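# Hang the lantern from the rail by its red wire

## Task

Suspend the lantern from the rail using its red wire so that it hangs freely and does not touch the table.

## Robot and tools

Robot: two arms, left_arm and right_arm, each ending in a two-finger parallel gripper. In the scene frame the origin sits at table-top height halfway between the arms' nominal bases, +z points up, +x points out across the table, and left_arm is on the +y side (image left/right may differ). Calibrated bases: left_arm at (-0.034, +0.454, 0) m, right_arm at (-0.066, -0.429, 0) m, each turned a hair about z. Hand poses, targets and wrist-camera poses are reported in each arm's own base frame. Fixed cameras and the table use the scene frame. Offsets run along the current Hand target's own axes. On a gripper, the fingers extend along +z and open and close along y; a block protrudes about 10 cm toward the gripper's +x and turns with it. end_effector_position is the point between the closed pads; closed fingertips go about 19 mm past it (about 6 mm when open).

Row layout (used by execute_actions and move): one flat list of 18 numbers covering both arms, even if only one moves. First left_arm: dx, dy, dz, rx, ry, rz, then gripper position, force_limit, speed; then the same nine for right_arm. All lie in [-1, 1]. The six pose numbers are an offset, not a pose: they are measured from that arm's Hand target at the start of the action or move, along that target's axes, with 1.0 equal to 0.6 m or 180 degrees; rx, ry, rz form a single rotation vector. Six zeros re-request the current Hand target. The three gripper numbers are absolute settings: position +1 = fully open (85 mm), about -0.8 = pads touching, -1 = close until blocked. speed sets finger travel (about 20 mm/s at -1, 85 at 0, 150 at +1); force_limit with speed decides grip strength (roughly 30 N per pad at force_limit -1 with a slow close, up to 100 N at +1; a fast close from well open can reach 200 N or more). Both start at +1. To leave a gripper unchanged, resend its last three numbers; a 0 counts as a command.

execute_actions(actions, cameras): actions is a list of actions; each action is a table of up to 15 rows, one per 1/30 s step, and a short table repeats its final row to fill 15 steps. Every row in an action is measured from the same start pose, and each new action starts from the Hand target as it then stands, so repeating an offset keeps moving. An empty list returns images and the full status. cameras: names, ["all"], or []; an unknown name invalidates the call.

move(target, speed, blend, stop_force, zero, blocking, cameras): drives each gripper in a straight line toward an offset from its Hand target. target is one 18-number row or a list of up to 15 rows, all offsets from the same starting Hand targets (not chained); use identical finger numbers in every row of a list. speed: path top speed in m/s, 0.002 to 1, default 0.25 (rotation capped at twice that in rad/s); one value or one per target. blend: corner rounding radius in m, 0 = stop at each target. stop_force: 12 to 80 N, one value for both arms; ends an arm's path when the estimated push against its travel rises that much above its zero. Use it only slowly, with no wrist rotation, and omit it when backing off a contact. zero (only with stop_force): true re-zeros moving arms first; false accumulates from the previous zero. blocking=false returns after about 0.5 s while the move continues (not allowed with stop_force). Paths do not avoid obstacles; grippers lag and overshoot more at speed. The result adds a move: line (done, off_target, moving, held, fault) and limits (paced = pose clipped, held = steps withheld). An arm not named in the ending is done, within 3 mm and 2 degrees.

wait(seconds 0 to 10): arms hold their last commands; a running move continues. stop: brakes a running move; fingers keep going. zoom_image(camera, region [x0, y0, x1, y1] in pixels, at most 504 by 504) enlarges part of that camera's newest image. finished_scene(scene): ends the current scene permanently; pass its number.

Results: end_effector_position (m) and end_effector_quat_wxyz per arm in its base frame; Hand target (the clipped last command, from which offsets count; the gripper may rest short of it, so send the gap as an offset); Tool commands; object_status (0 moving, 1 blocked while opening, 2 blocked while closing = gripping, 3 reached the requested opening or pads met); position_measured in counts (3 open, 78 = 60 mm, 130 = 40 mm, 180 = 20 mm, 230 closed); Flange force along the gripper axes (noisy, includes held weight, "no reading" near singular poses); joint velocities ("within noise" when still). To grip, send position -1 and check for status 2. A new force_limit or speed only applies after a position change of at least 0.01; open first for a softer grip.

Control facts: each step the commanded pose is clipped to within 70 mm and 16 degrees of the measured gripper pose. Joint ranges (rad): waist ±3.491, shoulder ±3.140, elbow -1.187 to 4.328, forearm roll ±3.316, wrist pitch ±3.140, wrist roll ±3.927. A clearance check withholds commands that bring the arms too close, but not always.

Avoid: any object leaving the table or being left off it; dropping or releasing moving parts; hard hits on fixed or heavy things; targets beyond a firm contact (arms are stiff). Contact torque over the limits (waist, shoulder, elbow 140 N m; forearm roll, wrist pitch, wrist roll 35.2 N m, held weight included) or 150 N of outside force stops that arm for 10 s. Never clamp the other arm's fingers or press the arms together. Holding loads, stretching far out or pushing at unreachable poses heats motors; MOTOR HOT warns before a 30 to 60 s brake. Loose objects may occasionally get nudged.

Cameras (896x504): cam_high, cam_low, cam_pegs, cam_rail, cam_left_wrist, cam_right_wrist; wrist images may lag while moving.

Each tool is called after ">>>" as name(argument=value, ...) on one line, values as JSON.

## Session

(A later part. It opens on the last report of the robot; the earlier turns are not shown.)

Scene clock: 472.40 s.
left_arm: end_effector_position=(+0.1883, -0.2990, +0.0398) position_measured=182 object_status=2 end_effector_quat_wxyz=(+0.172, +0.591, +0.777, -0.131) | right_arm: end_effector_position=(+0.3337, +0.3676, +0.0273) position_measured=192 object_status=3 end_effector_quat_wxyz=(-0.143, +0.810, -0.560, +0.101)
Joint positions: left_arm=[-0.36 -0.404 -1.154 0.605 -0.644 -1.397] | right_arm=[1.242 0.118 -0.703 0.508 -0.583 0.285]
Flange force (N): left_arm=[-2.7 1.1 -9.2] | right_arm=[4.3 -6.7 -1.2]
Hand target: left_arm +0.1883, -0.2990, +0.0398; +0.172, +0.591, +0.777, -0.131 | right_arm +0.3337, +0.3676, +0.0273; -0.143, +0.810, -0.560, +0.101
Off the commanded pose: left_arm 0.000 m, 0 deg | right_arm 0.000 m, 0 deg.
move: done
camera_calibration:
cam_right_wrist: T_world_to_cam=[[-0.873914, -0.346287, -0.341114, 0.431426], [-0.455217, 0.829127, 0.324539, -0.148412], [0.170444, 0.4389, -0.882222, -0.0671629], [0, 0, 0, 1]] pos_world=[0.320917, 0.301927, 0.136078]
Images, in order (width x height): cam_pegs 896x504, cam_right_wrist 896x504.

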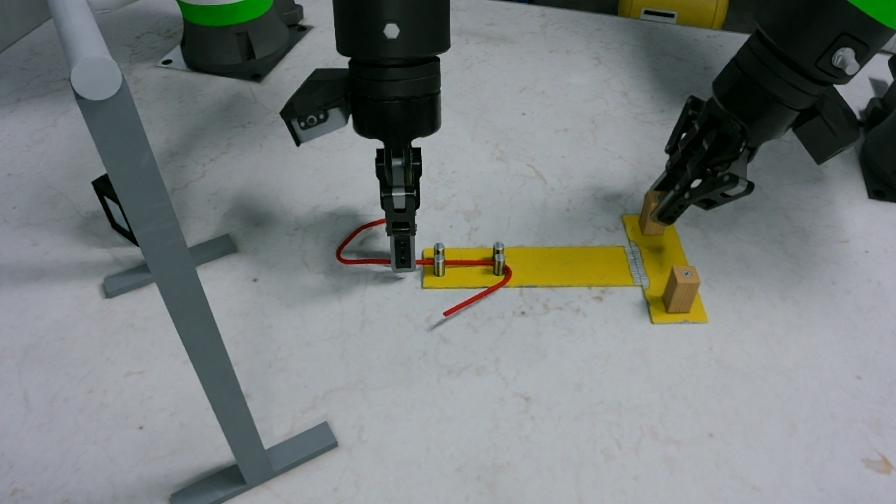

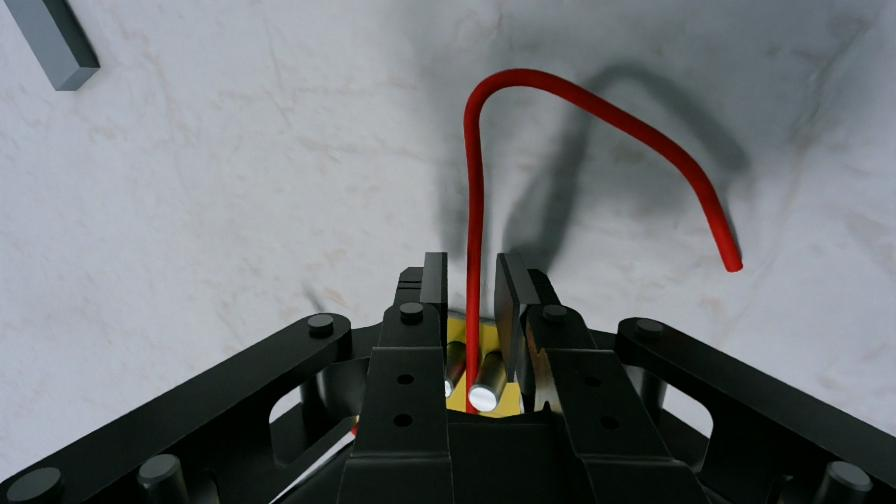

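>>> move(target=[[0,0,0,0,0,0,-1,0,-1,0,0,0,0,0,0,-1,0,-1]], speed=0.05)

>>> wait(seconds=0.6, cameras=["cam_pegs","cam_right_wrist"])

>>> zoom_image(camera="cam_pegs", region=[320, 160, 560, 340])

Scene clock: 475.13 s.
left_arm: end_effector_position=(+0.1883, -0.2990, +0.0398) position_measured=182 object_status=2 end_effector_quat_wxyz=(+0.172, +0.591, +0.777, -0.131) | right_arm: end_effector_position=(+0.3337, +0.3676, +0.0273) position_measured=226 object_status=0 end_effector_quat_wxyz=(-0.143, +0.810, -0.560, +0.101)
Joint positions: left_arm=[-0.36 -0.404 -1.154 0.605 -0.644 -1.397] | right_arm=[1.242 0.118 -0.703 0.508 -0.583 0.285]
Flange force (N): left_arm=[-2.4 1.5 -8.9] | right_arm=[2.4 -5.1 -1.3]
Hand target: left_arm +0.1883, -0.2990, +0.0398; +0.172, +0.591, +0.777, -0.131 | right_arm +0.3337, +0.3676, +0.0273; -0.143, +0.810, -0.560, +0.101
Off the commanded pose: left_arm 0.000 m, 0 deg | right_arm 0.000 m, 0 deg.
move: done

Scene clock: 475.73 s.
left_arm: end_effector_position=(+0.1883, -0.2990, +0.0398) position_measured=182 object_status=2 end_effector_quat_wxyz=(+0.172, +0.591, +0.777, -0.131) | right_arm: end_effector_position=(+0.3337, +0.3676, +0.0273) position_measured=226 object_status=2 end_effector_quat_wxyz=(-0.143, +0.810, -0.560, +0.101)
Joint positions: left_arm=[-0.36 -0.404 -1.154 0.605 -0.644 -1.397] | right_arm=[1.242 0.118 -0.703 0.508 -0.583 0.285]
Flange force (N): left_arm=[-1.8 1.5 -9.8] | right_arm=[2.2 -4.9 -0.7]
Hand target: left_arm +0.1883, -0.2990, +0.0398; +0.172, +0.591, +0.777, -0.131 | right_arm +0.3337, +0.3676, +0.0273; -0.143, +0.810, -0.560, +0.101
Tool commands: left_gripper/position=-1.0 left_gripper/force_limit=+0.0 left_gripper/speed=-1.0 right_gripper/position=-1.0 right_gripper/force_limit=+0.0 right_gripper/speed=-1.0
Off the commanded pose: left_arm 0.000 m, 0 deg | right_arm 0.000 m, 0 deg.
wait: 0.60 s; at rest by 0.17 s
camera_calibration:
cam_right_wrist: T_world_to_cam=[[-0.873905, -0.34633, -0.341095, 0.431433], [-0.455241, 0.82913, 0.324498, -0.148399], [0.170429, 0.438861, -0.882244, -0.0671433], [0, 0, 0, 1]] pos_world=[0.320917, 0.301927, 0.136078]
Images, in order (width x height): cam_pegs 896x504, cam_right_wrist 896x504.

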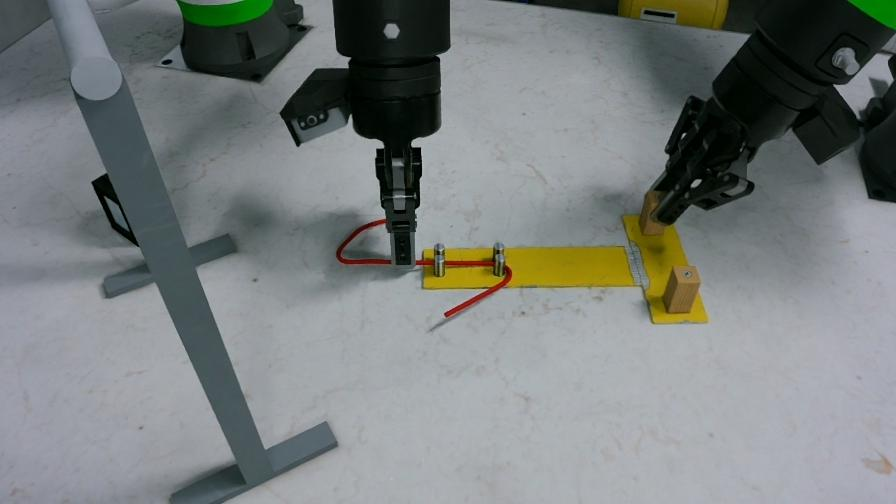

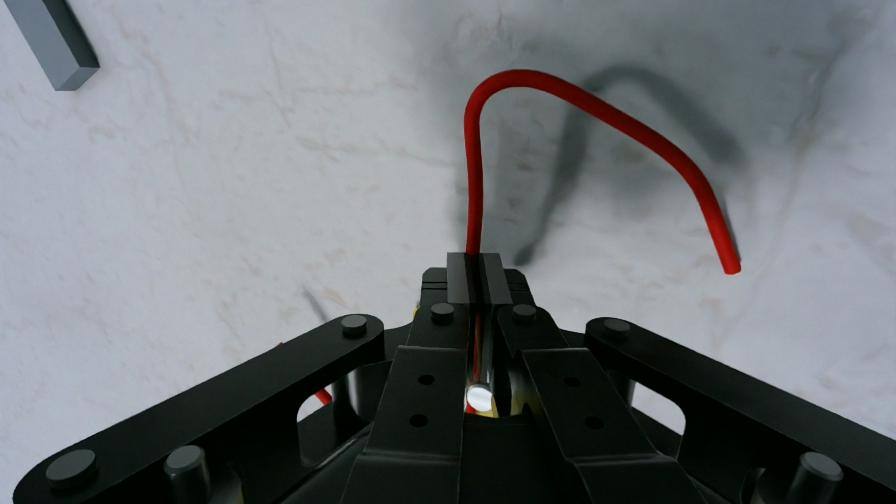

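Scaled by 2.100.

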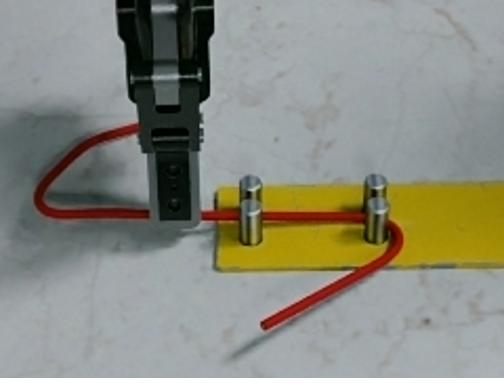

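>>> move(target=[[0,0,0,0,0,0,-1,0,-1,0,-0.0171,-0.047,0,0,0,-1,0,-1],[0,0,0,0,0,0,-1,0,-1,0,-0.0456,-0.1253,0,0,0,-1,0,-1]], speed=[0.04,0.08], blend=0.01, cameras=["cam_pegs","cam_right_wrist","cam_rail"])

>>> zoom_image(camera="cam_pegs", region=[320, 120, 620, 340])

Scene clock: 480.83 s.
left_arm: end_effector_position=(+0.1884, -0.2990, +0.0399) position_measured=182 object_status=2 end_effector_quat_wxyz=(+0.172, +0.591, +0.777, -0.131) | right_arm: end_effector_position=(+0.3333, +0.3677, +0.1073) position_measured=226 object_status=2 end_effector_quat_wxyz=(-0.143, +0.810, -0.560, +0.101)
Joint positions: left_arm=[-0.36 -0.404 -1.154 0.605 -0.644 -1.397] | right_arm=[1.261 -0.003 -0.582 0.386 -0.807 0.428]
Flange force (N): left_arm=[-46.1 10.7 -37.9] | right_arm=[-35.0 6.2 10.5]
Hand target: left_arm +0.1883, -0.2990, +0.0398; +0.172, +0.591, +0.777, -0.131 | right_arm +0.3334, +0.3677, +0.1073; -0.143, +0.810, -0.560, +0.101
Off the commanded pose: left_arm 0.000 m, 0 deg | right_arm 0.000 m, 0 deg.
move: done
camera_calibration:
cam_right_wrist: T_world_to_cam=[[-0.873926, -0.346317, -0.341053, 0.458487], [-0.455197, 0.829178, 0.324437, -0.174594], [0.170436, 0.438781, -0.882283, 0.00347376], [0, 0, 0, 1]] pos_world=[0.320617, 0.302027, 0.216078]
Images, in order (width x height): cam_pegs 896x504, cam_rail 896x504, cam_right_wrist 896x504.

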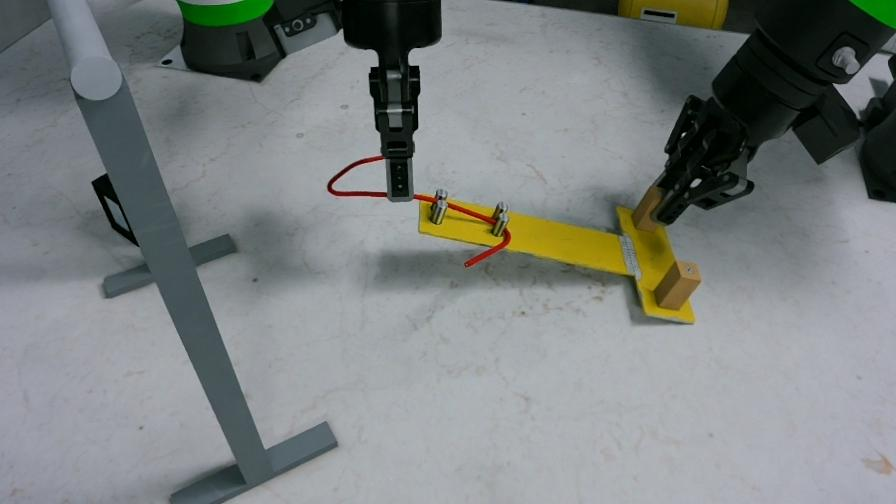

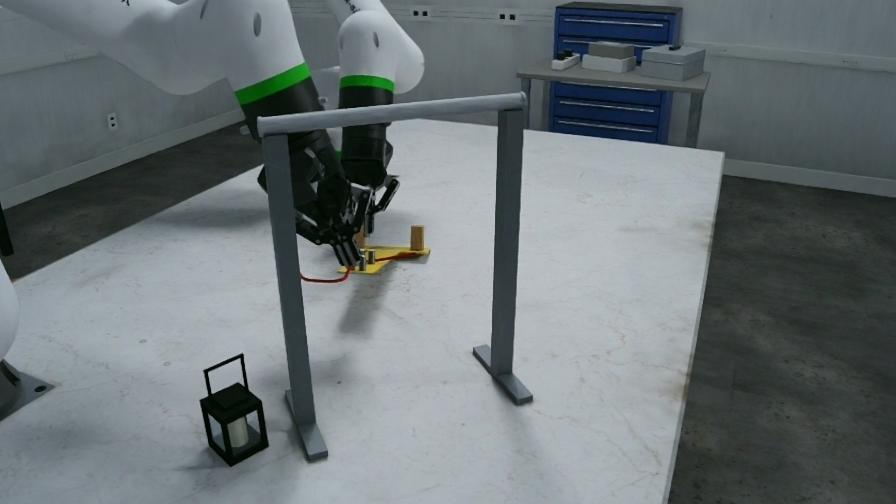

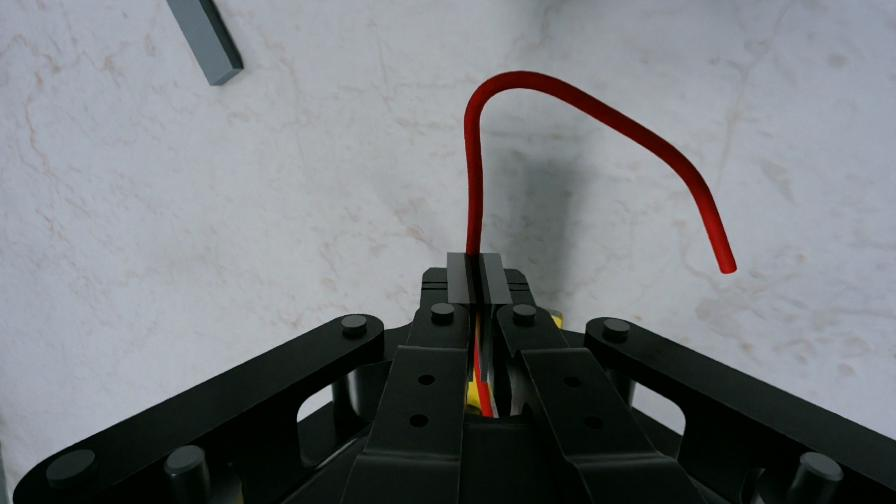

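Scaled by 1.680.

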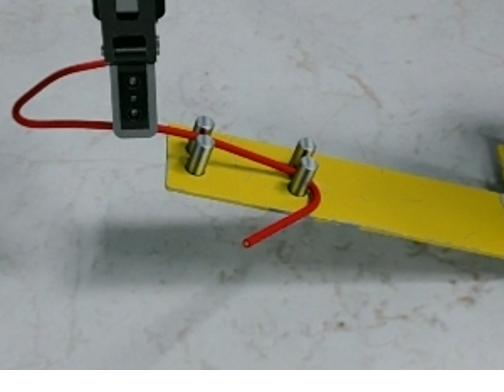

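>>> move(target=[[0,0,0,0,0,0,-1,0,-1,0,0.0433,0.1191,0,0,0,-1,0,-1]], speed=0.06, cameras=["cam_pegs","cam_left_wrist","cam_right_wrist"])

>>> zoom_image(camera="cam_pegs", region=[320, 160, 720, 340])

Scene clock: 492.40 s.
left_arm: end_effector_position=(+0.1884, -0.2990, +0.0399) position_measured=182 object_status=2 end_effector_quat_wxyz=(+0.172, +0.591, +0.777, -0.131) | right_arm: end_effector_position=(+0.3337, +0.3676, +0.0313) position_measured=226 object_status=2 end_effector_quat_wxyz=(-0.143, +0.810, -0.560, +0.101)
Joint positions: left_arm=[-0.36 -0.404 -1.154 0.605 -0.644 -1.397] | right_arm=[1.244 0.111 -0.697 0.499 -0.594 0.294]
Flange force (N): left_arm=[8.1 2.5 -0.2] | right_arm=[7.3 -5.4 -4.6]
Hand target: left_arm +0.1883, -0.2990, +0.0398; +0.172, +0.591, +0.777, -0.131 | right_arm +0.3337, +0.3676, +0.0313; -0.143, +0.810, -0.560, +0.101
Off the commanded pose: left_arm 0.000 m, 0 deg | right_arm 0.000 m, 0 deg.
move: done
camera_calibration:
cam_left_wrist: T_world_to_cam=[[0.958037, 0.286575, 0.00624779, -0.0891424], [0.202583, -0.692346, 0.692544, -0.250554], [0.202792, -0.662217, -0.721349, -0.0754604], [0, 0, 0, 1]] pos_world=[0.151462, -0.197895, 0.119643]
cam_right_wrist: T_world_to_cam=[[-0.873905, -0.34633, -0.341095, 0.432797], [-0.455241, 0.82913, 0.324498, -0.149697], [0.170429, 0.438861, -0.882244, -0.0636144], [0, 0, 0, 1]] pos_world=[0.320917, 0.301927, 0.140078]
Images, in order (width x height): cam_pegs 896x504, cam_left_wrist 896x504, cam_right_wrist 896x504.

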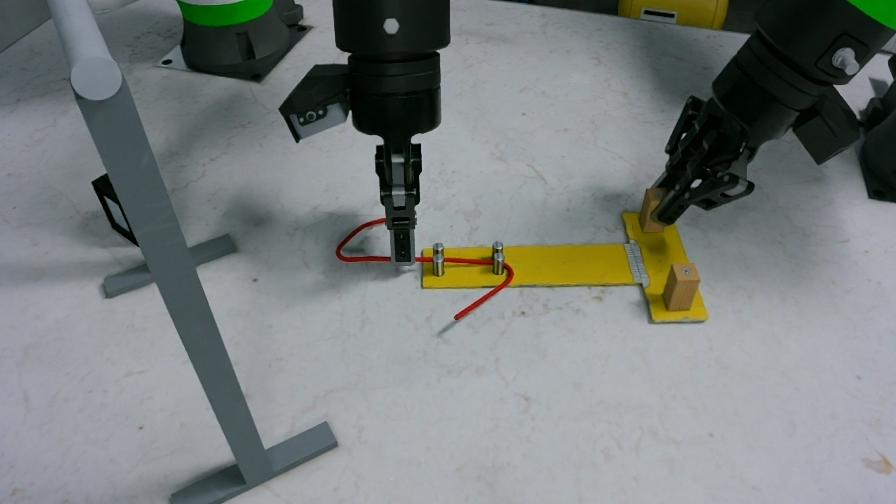

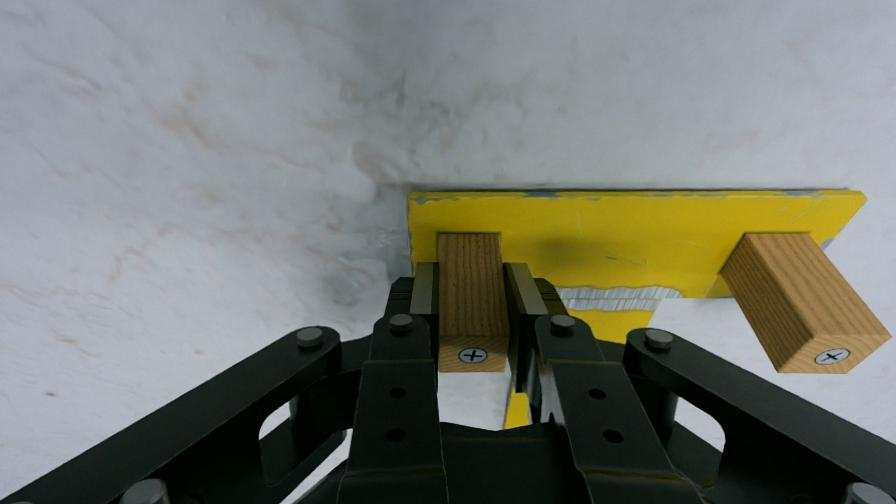

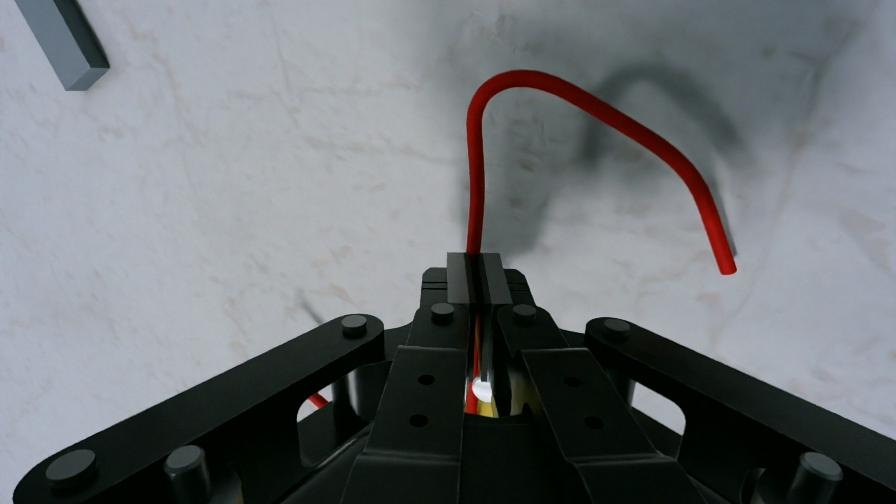

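Scaled by 1.260.

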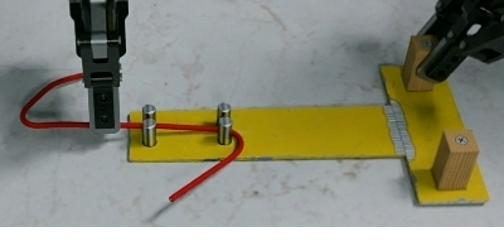

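>>> move(target=[[0,0,0,0,0,0,-0.2,-0.5,-0.5,0,0,0,0,0,0,-1,0,-1],[0,0,-0.1,0,0,0,-0.2,-0.5,-0.5,0,0,0,0,0,0,-1,0,-1],[-0.1635,0.0843,-0.0383,0,0,0,-0.2,-0.5,-0.5,0,0,0,0,0,0,-1,0,-1],[-0.1635,0.0843,-0.0383,0,0,0,-0.78,-0.5,-0.5,0,0,0,0,0,0,-1,0,-1]], speed=0.2, cameras=["cam_pegs","cam_left_wrist"])

Scene clock: 503.20 s.
left_arm: end_effector_position=(+0.2583, -0.3618, +0.1021) position_measured=227 object_status=0 end_effector_quat_wxyz=(+0.172, +0.591, +0.777, -0.131) | right_arm: end_effector_position=(+0.3337, +0.3676, +0.0313) position_measured=226 object_status=2 end_effector_quat_wxyz=(-0.143, +0.810, -0.560, +0.101)
Joint positions: left_arm=[-0.452 -0.201 -0.829 0.508 -0.71 -1.198] | right_arm=[1.244 0.111 -0.697 0.499 -0.594 0.294]
Flange force (N): left_arm=[1.9 1.3 0.2] | right_arm=[4.3 -6.8 -2.7]
Hand target: left_arm +0.2583, -0.3618, +0.1021; +0.172, +0.591, +0.777, -0.131 | right_arm +0.3337, +0.3676, +0.0313; -0.143, +0.810, -0.560, +0.101
Off the commanded pose: left_arm 0.000 m, 0 deg | right_arm 0.000 m, 0 deg.
move: done
camera_calibration:
cam_left_wrist: T_world_to_cam=[[0.958043, 0.286556, 0.00626748, -0.138511], [0.202557, -0.692354, 0.692544, -0.351266], [0.202792, -0.662217, -0.721348, -0.0863551], [0, 0, 0, 1]] pos_world=[0.221363, -0.260695, 0.181843]
Images, in order (width x height): cam_pegs 896x504, cam_left_wrist 896x504.

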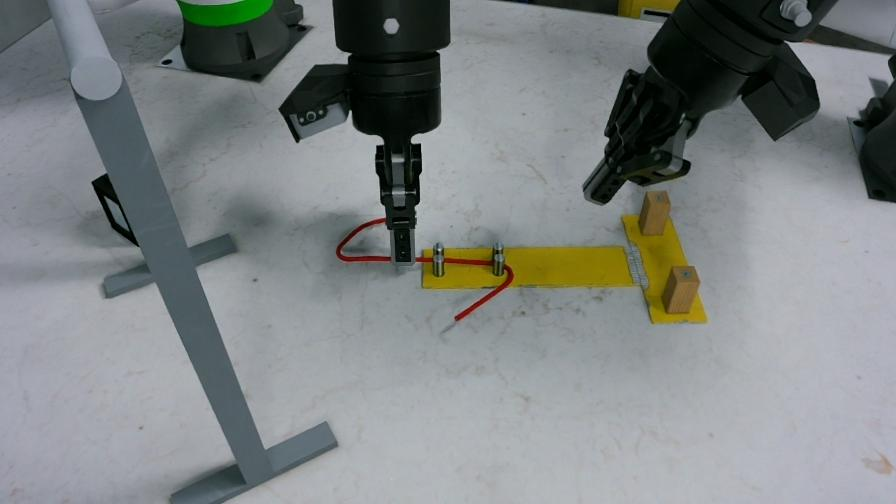

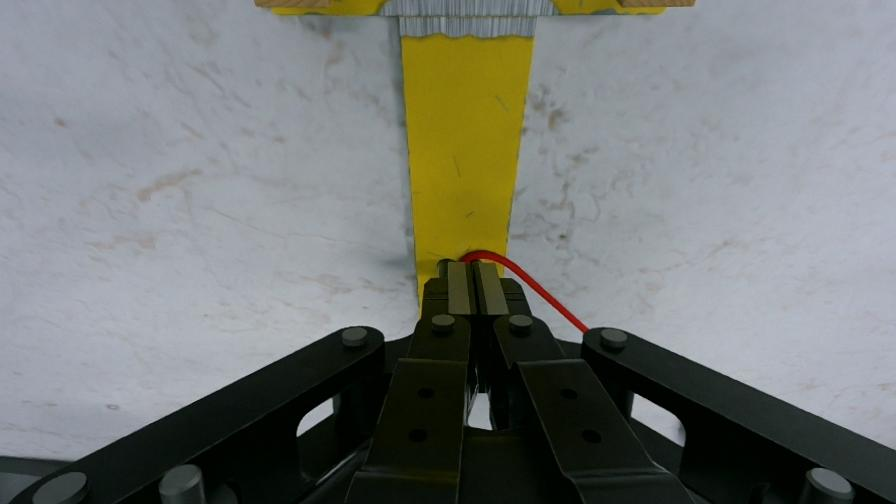

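>>> move(target=[0.0593,0.0037,0.1195,0,0,0,-0.78,-0.5,-0.5,0,0,0,0,0,0,-1,0,-1], speed=0.02, stop_force=12, cameras=["cam_pegs","cam_left_wrist","cam_low"])

>>> zoom_image(camera="cam_pegs", region=[320, 120, 720, 340])

Scene clock: 518.30 s.
left_arm: end_effector_position=(+0.2598, -0.3593, +0.0233) position_measured=227 object_status=3 end_effector_quat_wxyz=(+0.172, +0.591, +0.777, -0.131) | right_arm: end_effector_position=(+0.3337, +0.3676, +0.0313) position_measured=226 object_status=2 end_effector_quat_wxyz=(-0.143, +0.810, -0.560, +0.101)
Joint positions: left_arm=[-0.508 -0.055 -0.977 0.767 -0.448 -1.458] | right_arm=[1.244 0.111 -0.697 0.499 -0.594 0.294]
Flange force (N): left_arm=no reading | right_arm=[4.4 -6.8 -2.5]
Hand target: left_arm +0.2598, -0.3593, +0.0233; +0.172, +0.591, +0.777, -0.131 (not the last commanded pose) | right_arm +0.3337, +0.3676, +0.0313; -0.143, +0.810, -0.560, +0.101
Off the commanded pose: left_arm 0.001 m, 0 deg | right_arm 0.000 m, 0 deg.
move: given up (left_arm; no force reading, so stop_force could not act: that arm's path ended)
camera_calibration:
cam_left_wrist: T_world_to_cam=[[0.958043, 0.286556, 0.00626748, -0.140237], [0.202557, -0.692354, 0.692544, -0.295356], [0.202792, -0.662217, -0.721348, -0.141932], [0, 0, 0, 1]] pos_world=[0.222963, -0.258295, 0.103043]
Images, in order (width x height): cam_low 896x504, cam_pegs 896x504, cam_left_wrist 896x504.

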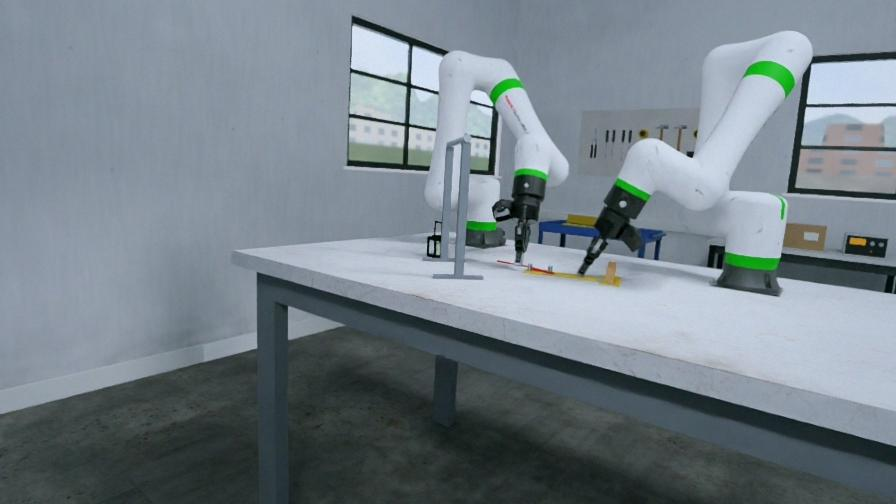

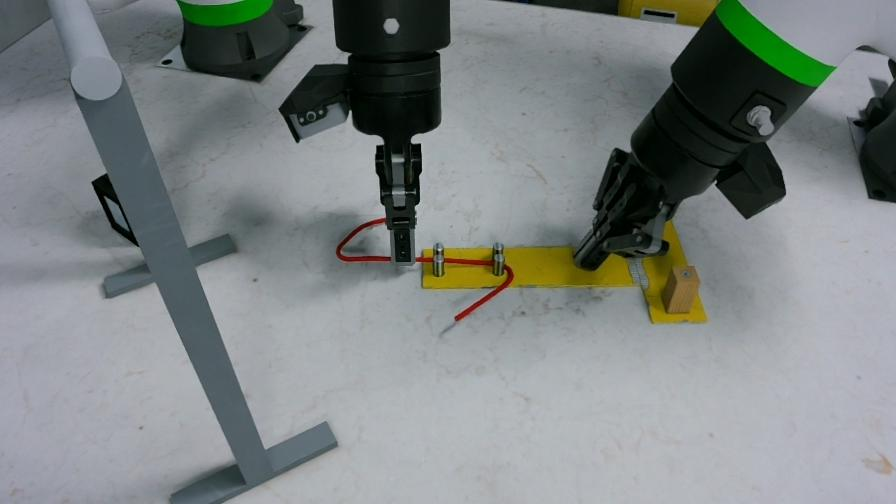

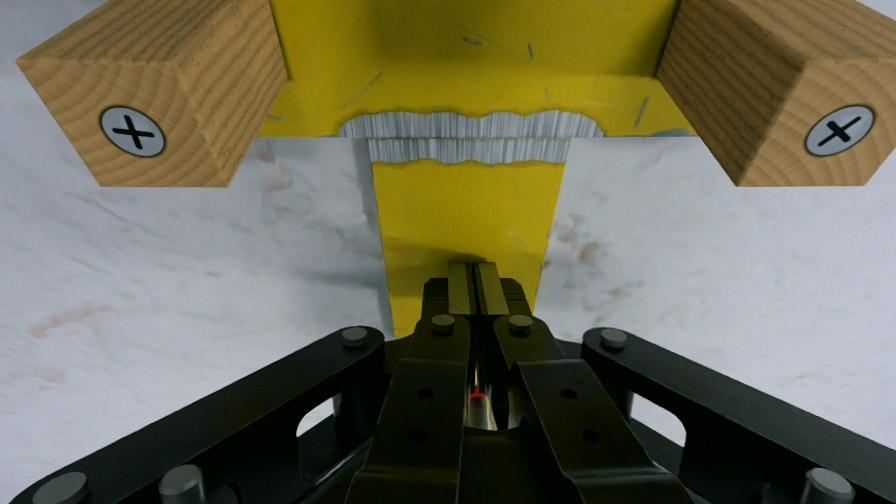

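Scaled by 1.260.

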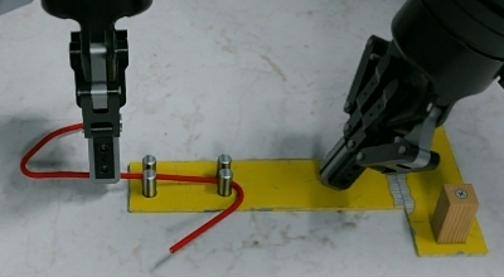

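>>> move(target=[[0,0,0,0,0,0,-0.78,-0.5,-0.5,0,-0.0171,-0.047,0,0,0,-1,0,-1]], speed=0.04, cameras=["cam_pegs","cam_right_wrist"])

>>> zoom_image(camera="cam_pegs", region=[320, 120, 720, 340])

Scene clock: 523.73 s.
left_arm: end_effector_position=(+0.2598, -0.3593, +0.0233) position_measured=227 object_status=3 end_effector_quat_wxyz=(+0.172, +0.591, +0.777, -0.131) | right_arm: end_effector_position=(+0.3335, +0.3677, +0.0613) position_measured=226 object_status=2 end_effector_quat_wxyz=(-0.143, +0.810, -0.560, +0.101)
Joint positions: left_arm=[-0.508 -0.055 -0.977 0.767 -0.448 -1.458] | right_arm=[1.253 0.062 -0.653 0.444 -0.68 0.356]
Flange force (N): left_arm=no reading | right_arm=[1.7 -5.4 1.7]
Hand target: left_arm +0.2598, -0.3593, +0.0233; +0.172, +0.591, +0.777, -0.131 | right_arm +0.3336, +0.3677, +0.0613; -0.143, +0.810, -0.560, +0.101
Off the commanded pose: left_arm 0.000 m, 0 deg | right_arm 0.000 m, 0 deg.
move: done
camera_calibration:
cam_right_wrist: T_world_to_cam=[[-0.873905, -0.34633, -0.341095, 0.442943], [-0.455241, 0.82913, 0.324498, -0.159478], [0.170429, 0.438861, -0.882244, -0.03713], [0, 0, 0, 1]] pos_world=[0.320817, 0.301927, 0.170078]
Images, in order (width x height): cam_pegs 896x504, cam_right_wrist 896x504.

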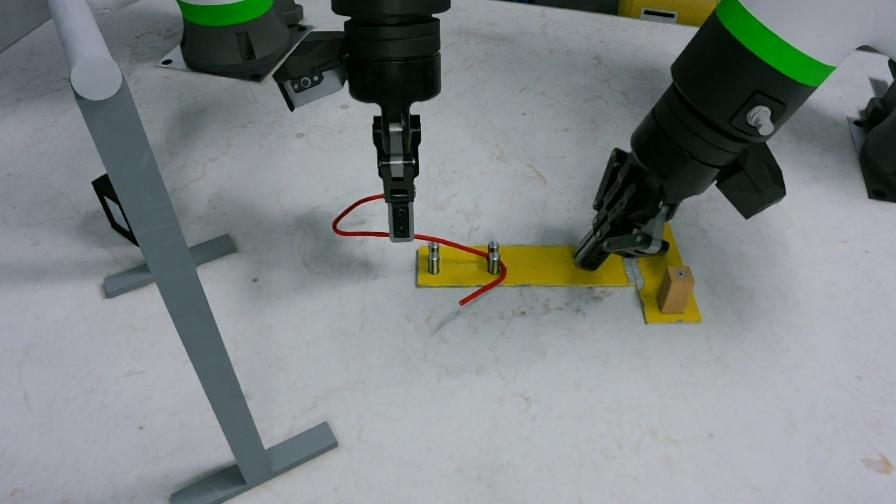

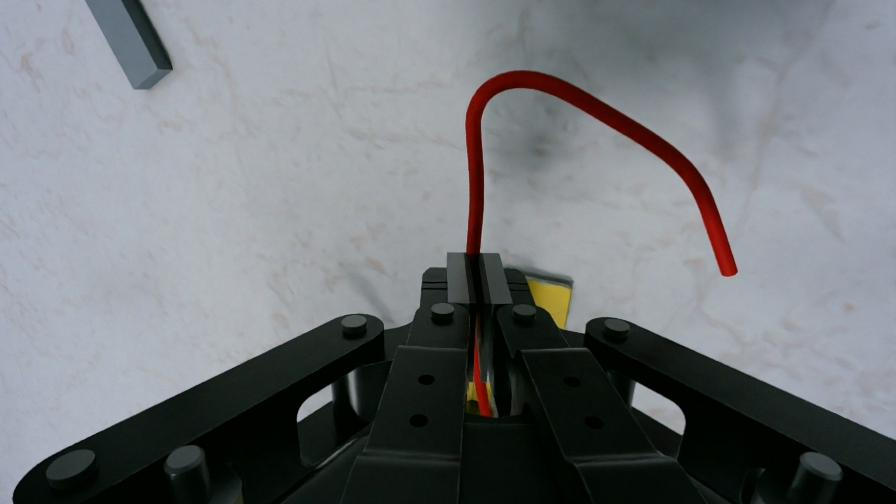

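Scaled by 1.260.

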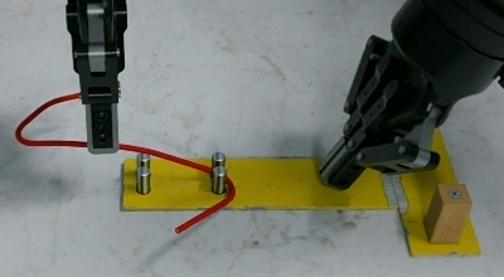

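>>> move(target=[[0,0,0,0,0,0,-0.78,-0.5,-0.5,0,-0.0171,-0.047,0,0,0,-1,0,-1]], speed=0.04, cameras=["cam_pegs","cam_right_wrist"])

>>> zoom_image(camera="cam_pegs", region=[320, 120, 720, 340])

Scene clock: 527.07 s.
left_arm: end_effector_position=(+0.2600, -0.3594, +0.0235) position_measured=227 object_status=3 end_effector_quat_wxyz=(+0.172, +0.591, +0.777, -0.131) | right_arm: end_effector_position=(+0.3334, +0.3677, +0.0913) position_measured=226 object_status=2 end_effector_quat_wxyz=(-0.143, +0.810, -0.560, +0.101)
Joint positions: left_arm=[-0.508 -0.055 -0.976 0.767 -0.448 -1.458] | right_arm=[1.259 0.018 -0.607 0.403 -0.764 0.405]
Flange force (N): left_arm=no reading | right_arm=[-26.9 1.2 25.1]
Hand target: left_arm +0.2598, -0.3593, +0.0233; +0.172, +0.591, +0.777, -0.131 | right_arm +0.3334, +0.3677, +0.0913; -0.143, +0.810, -0.560, +0.101
Off the commanded pose: left_arm 0.000 m, 0 deg | right_arm 0.000 m, 0 deg.
move: done
camera_calibration:
cam_right_wrist: T_world_to_cam=[[-0.873922, -0.346375, -0.341004, 0.453089], [-0.455207, 0.829217, 0.324323, -0.16926], [0.170429, 0.438661, -0.882344, -0.0105653], [0, 0, 0, 1]] pos_world=[0.320717, 0.301927, 0.200078]
Images, in order (width x height): cam_pegs 896x504, cam_right_wrist 896x504.

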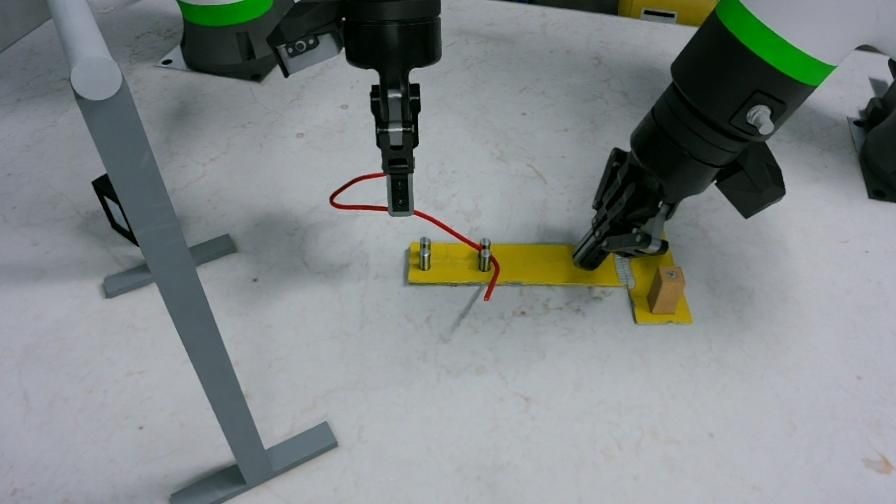

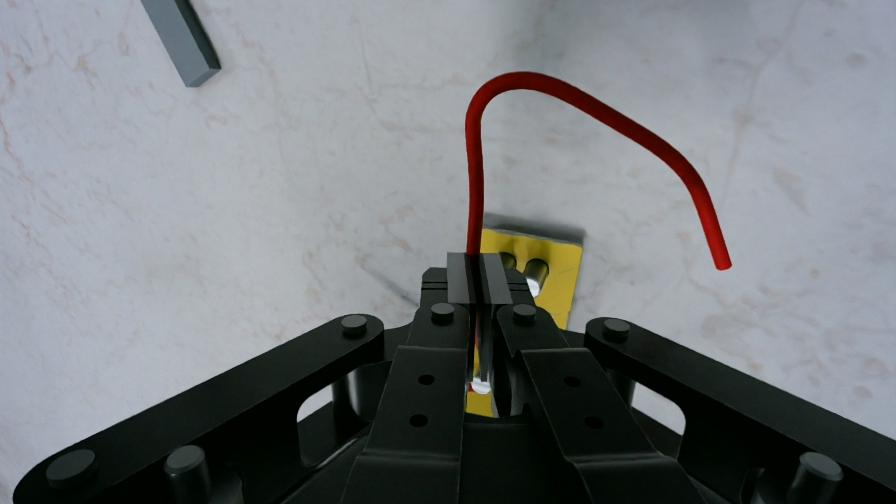

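Scaled by 1.260.

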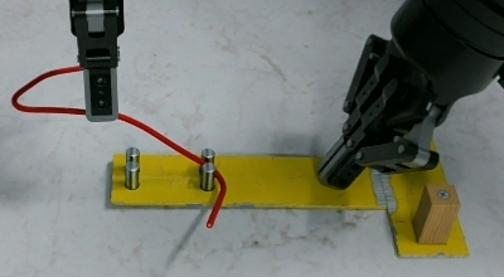

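>>> move(target=[[0,0,0,0,0,0,-0.78,-0.5,-0.5,0,0.0257,0.0705,0,0,0,-1,0,-1]], speed=0.06, cameras=["cam_pegs","cam_right_wrist"])

>>> zoom_image(camera="cam_pegs", region=[320, 120, 720, 340])

Scene clock: 537.80 s.
left_arm: end_effector_position=(+0.2599, -0.3593, +0.0233) position_measured=227 object_status=3 end_effector_quat_wxyz=(+0.172, +0.591, +0.777, -0.131) | right_arm: end_effector_position=(+0.3336, +0.3676, +0.0463) position_measured=226 object_status=2 end_effector_quat_wxyz=(-0.143, +0.810, -0.560, +0.101)
Joint positions: left_arm=[-0.508 -0.055 -0.977 0.767 -0.448 -1.458] | right_arm=[1.249 0.086 -0.675 0.469 -0.638 0.327]
Flange force (N): left_arm=no reading | right_arm=[9.3 -10.0 -11.7]
Hand target: left_arm +0.2598, -0.3593, +0.0233; +0.172, +0.591, +0.777, -0.131 | right_arm +0.3336, +0.3676, +0.0463; -0.143, +0.810, -0.560, +0.101
Off the commanded pose: left_arm 0.000 m, 0 deg | right_arm 0.000 m, 0 deg.
move: done
camera_calibration:
cam_right_wrist: T_world_to_cam=[[-0.873905, -0.34633, -0.341095, 0.437914], [-0.455241, 0.82913, 0.324498, -0.154565], [0.170429, 0.438861, -0.882244, -0.0503807], [0, 0, 0, 1]] pos_world=[0.320917, 0.301927, 0.155078]
Images, in order (width x height): cam_pegs 896x504, cam_right_wrist 896x504.

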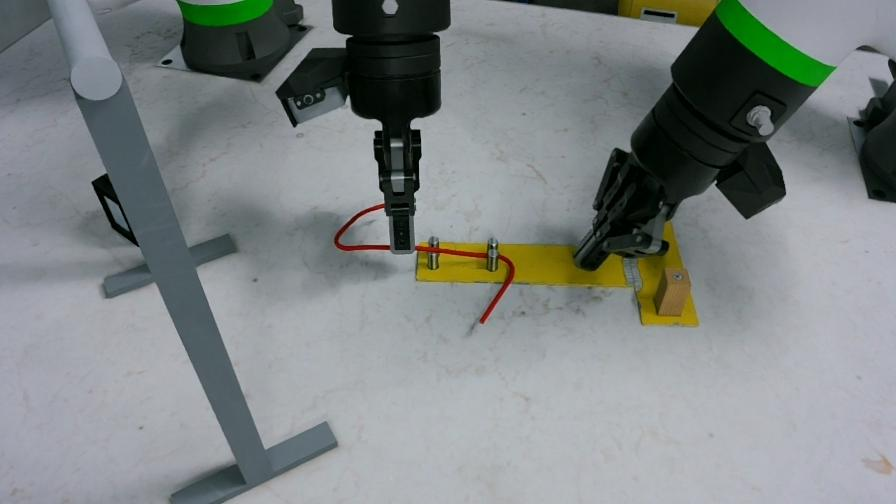

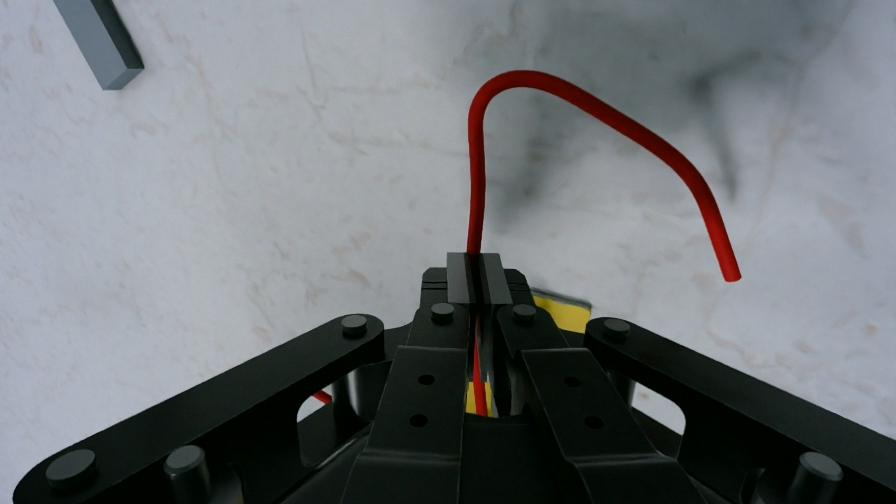

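Scaled by 1.260.

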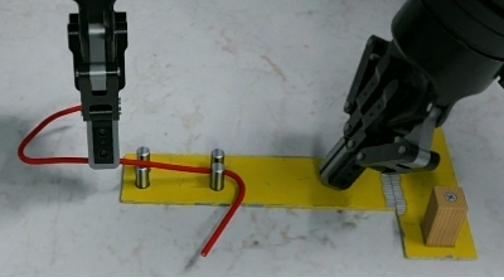

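>>> move(target=[[0,0,0,0,0,0,-0.78,-0.5,-0.5,-0.0133,0,0,0,0,0,-1,0,-1],[0,0,0,0,0,0,-0.78,-0.5,-0.5,-0.0133,-0.0142,-0.0392,0,0,0,-1,0,-1]], speed=0.04, cameras=["cam_pegs","cam_right_wrist"])

>>> zoom_image(camera="cam_pegs", region=[320, 120, 720, 340])

Scene clock: 550.53 s.
left_arm: end_effector_position=(+0.2598, -0.3593, +0.0233) position_measured=227 object_status=3 end_effector_quat_wxyz=(+0.172, +0.591, +0.777, -0.131) | right_arm: end_effector_position=(+0.3306, +0.3751, +0.0713) position_measured=226 object_status=2 end_effector_quat_wxyz=(-0.143, +0.810, -0.560, +0.101)
Joint positions: left_arm=[-0.508 -0.055 -0.977 0.767 -0.448 -1.458] | right_arm=[1.267 0.058 -0.627 0.431 -0.713 0.36]
Flange force (N): left_arm=no reading | right_arm=[4.1 -7.0 -1.4]
Hand target: left_arm +0.2598, -0.3593, +0.0233; +0.172, +0.591, +0.777, -0.131 | right_arm +0.3306, +0.3751, +0.0713; -0.143, +0.810, -0.560, +0.101
Off the commanded pose: left_arm 0.000 m, 0 deg | right_arm 0.000 m, 0 deg.
move: done
camera_calibration:
cam_right_wrist: T_world_to_cam=[[-0.873905, -0.34633, -0.341095, 0.446417], [-0.455241, 0.82913, 0.324498, -0.170262], [0.170429, 0.438861, -0.882244, -0.0311048], [0, 0, 0, 1]] pos_world=[0.317917, 0.309427, 0.180078]
Images, in order (width x height): cam_pegs 896x504, cam_right_wrist 896x504.

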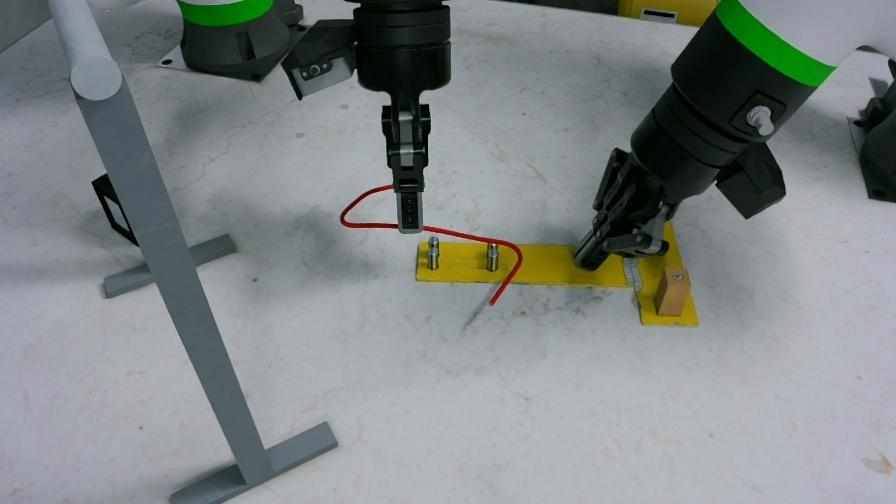

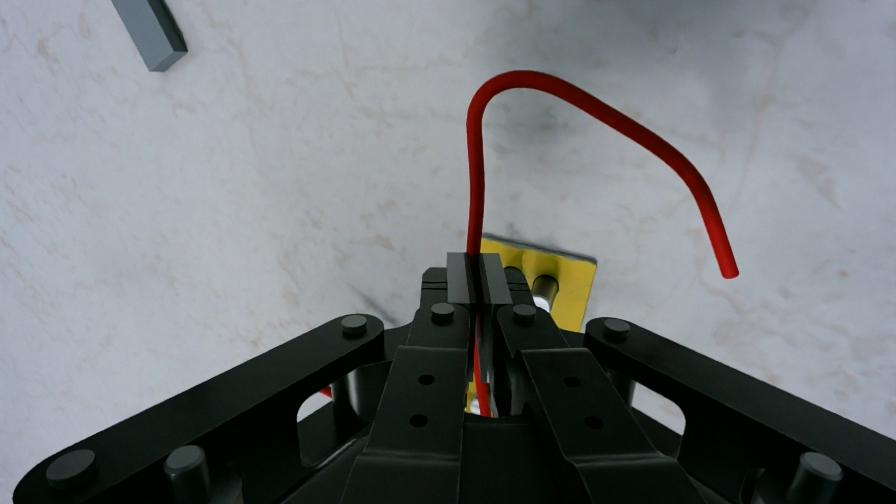

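Scaled by 1.260.

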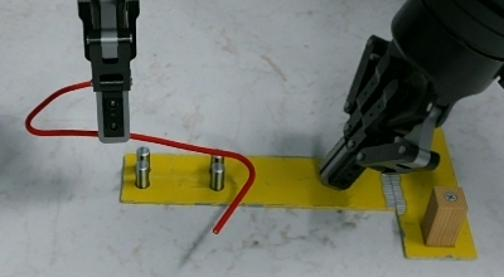

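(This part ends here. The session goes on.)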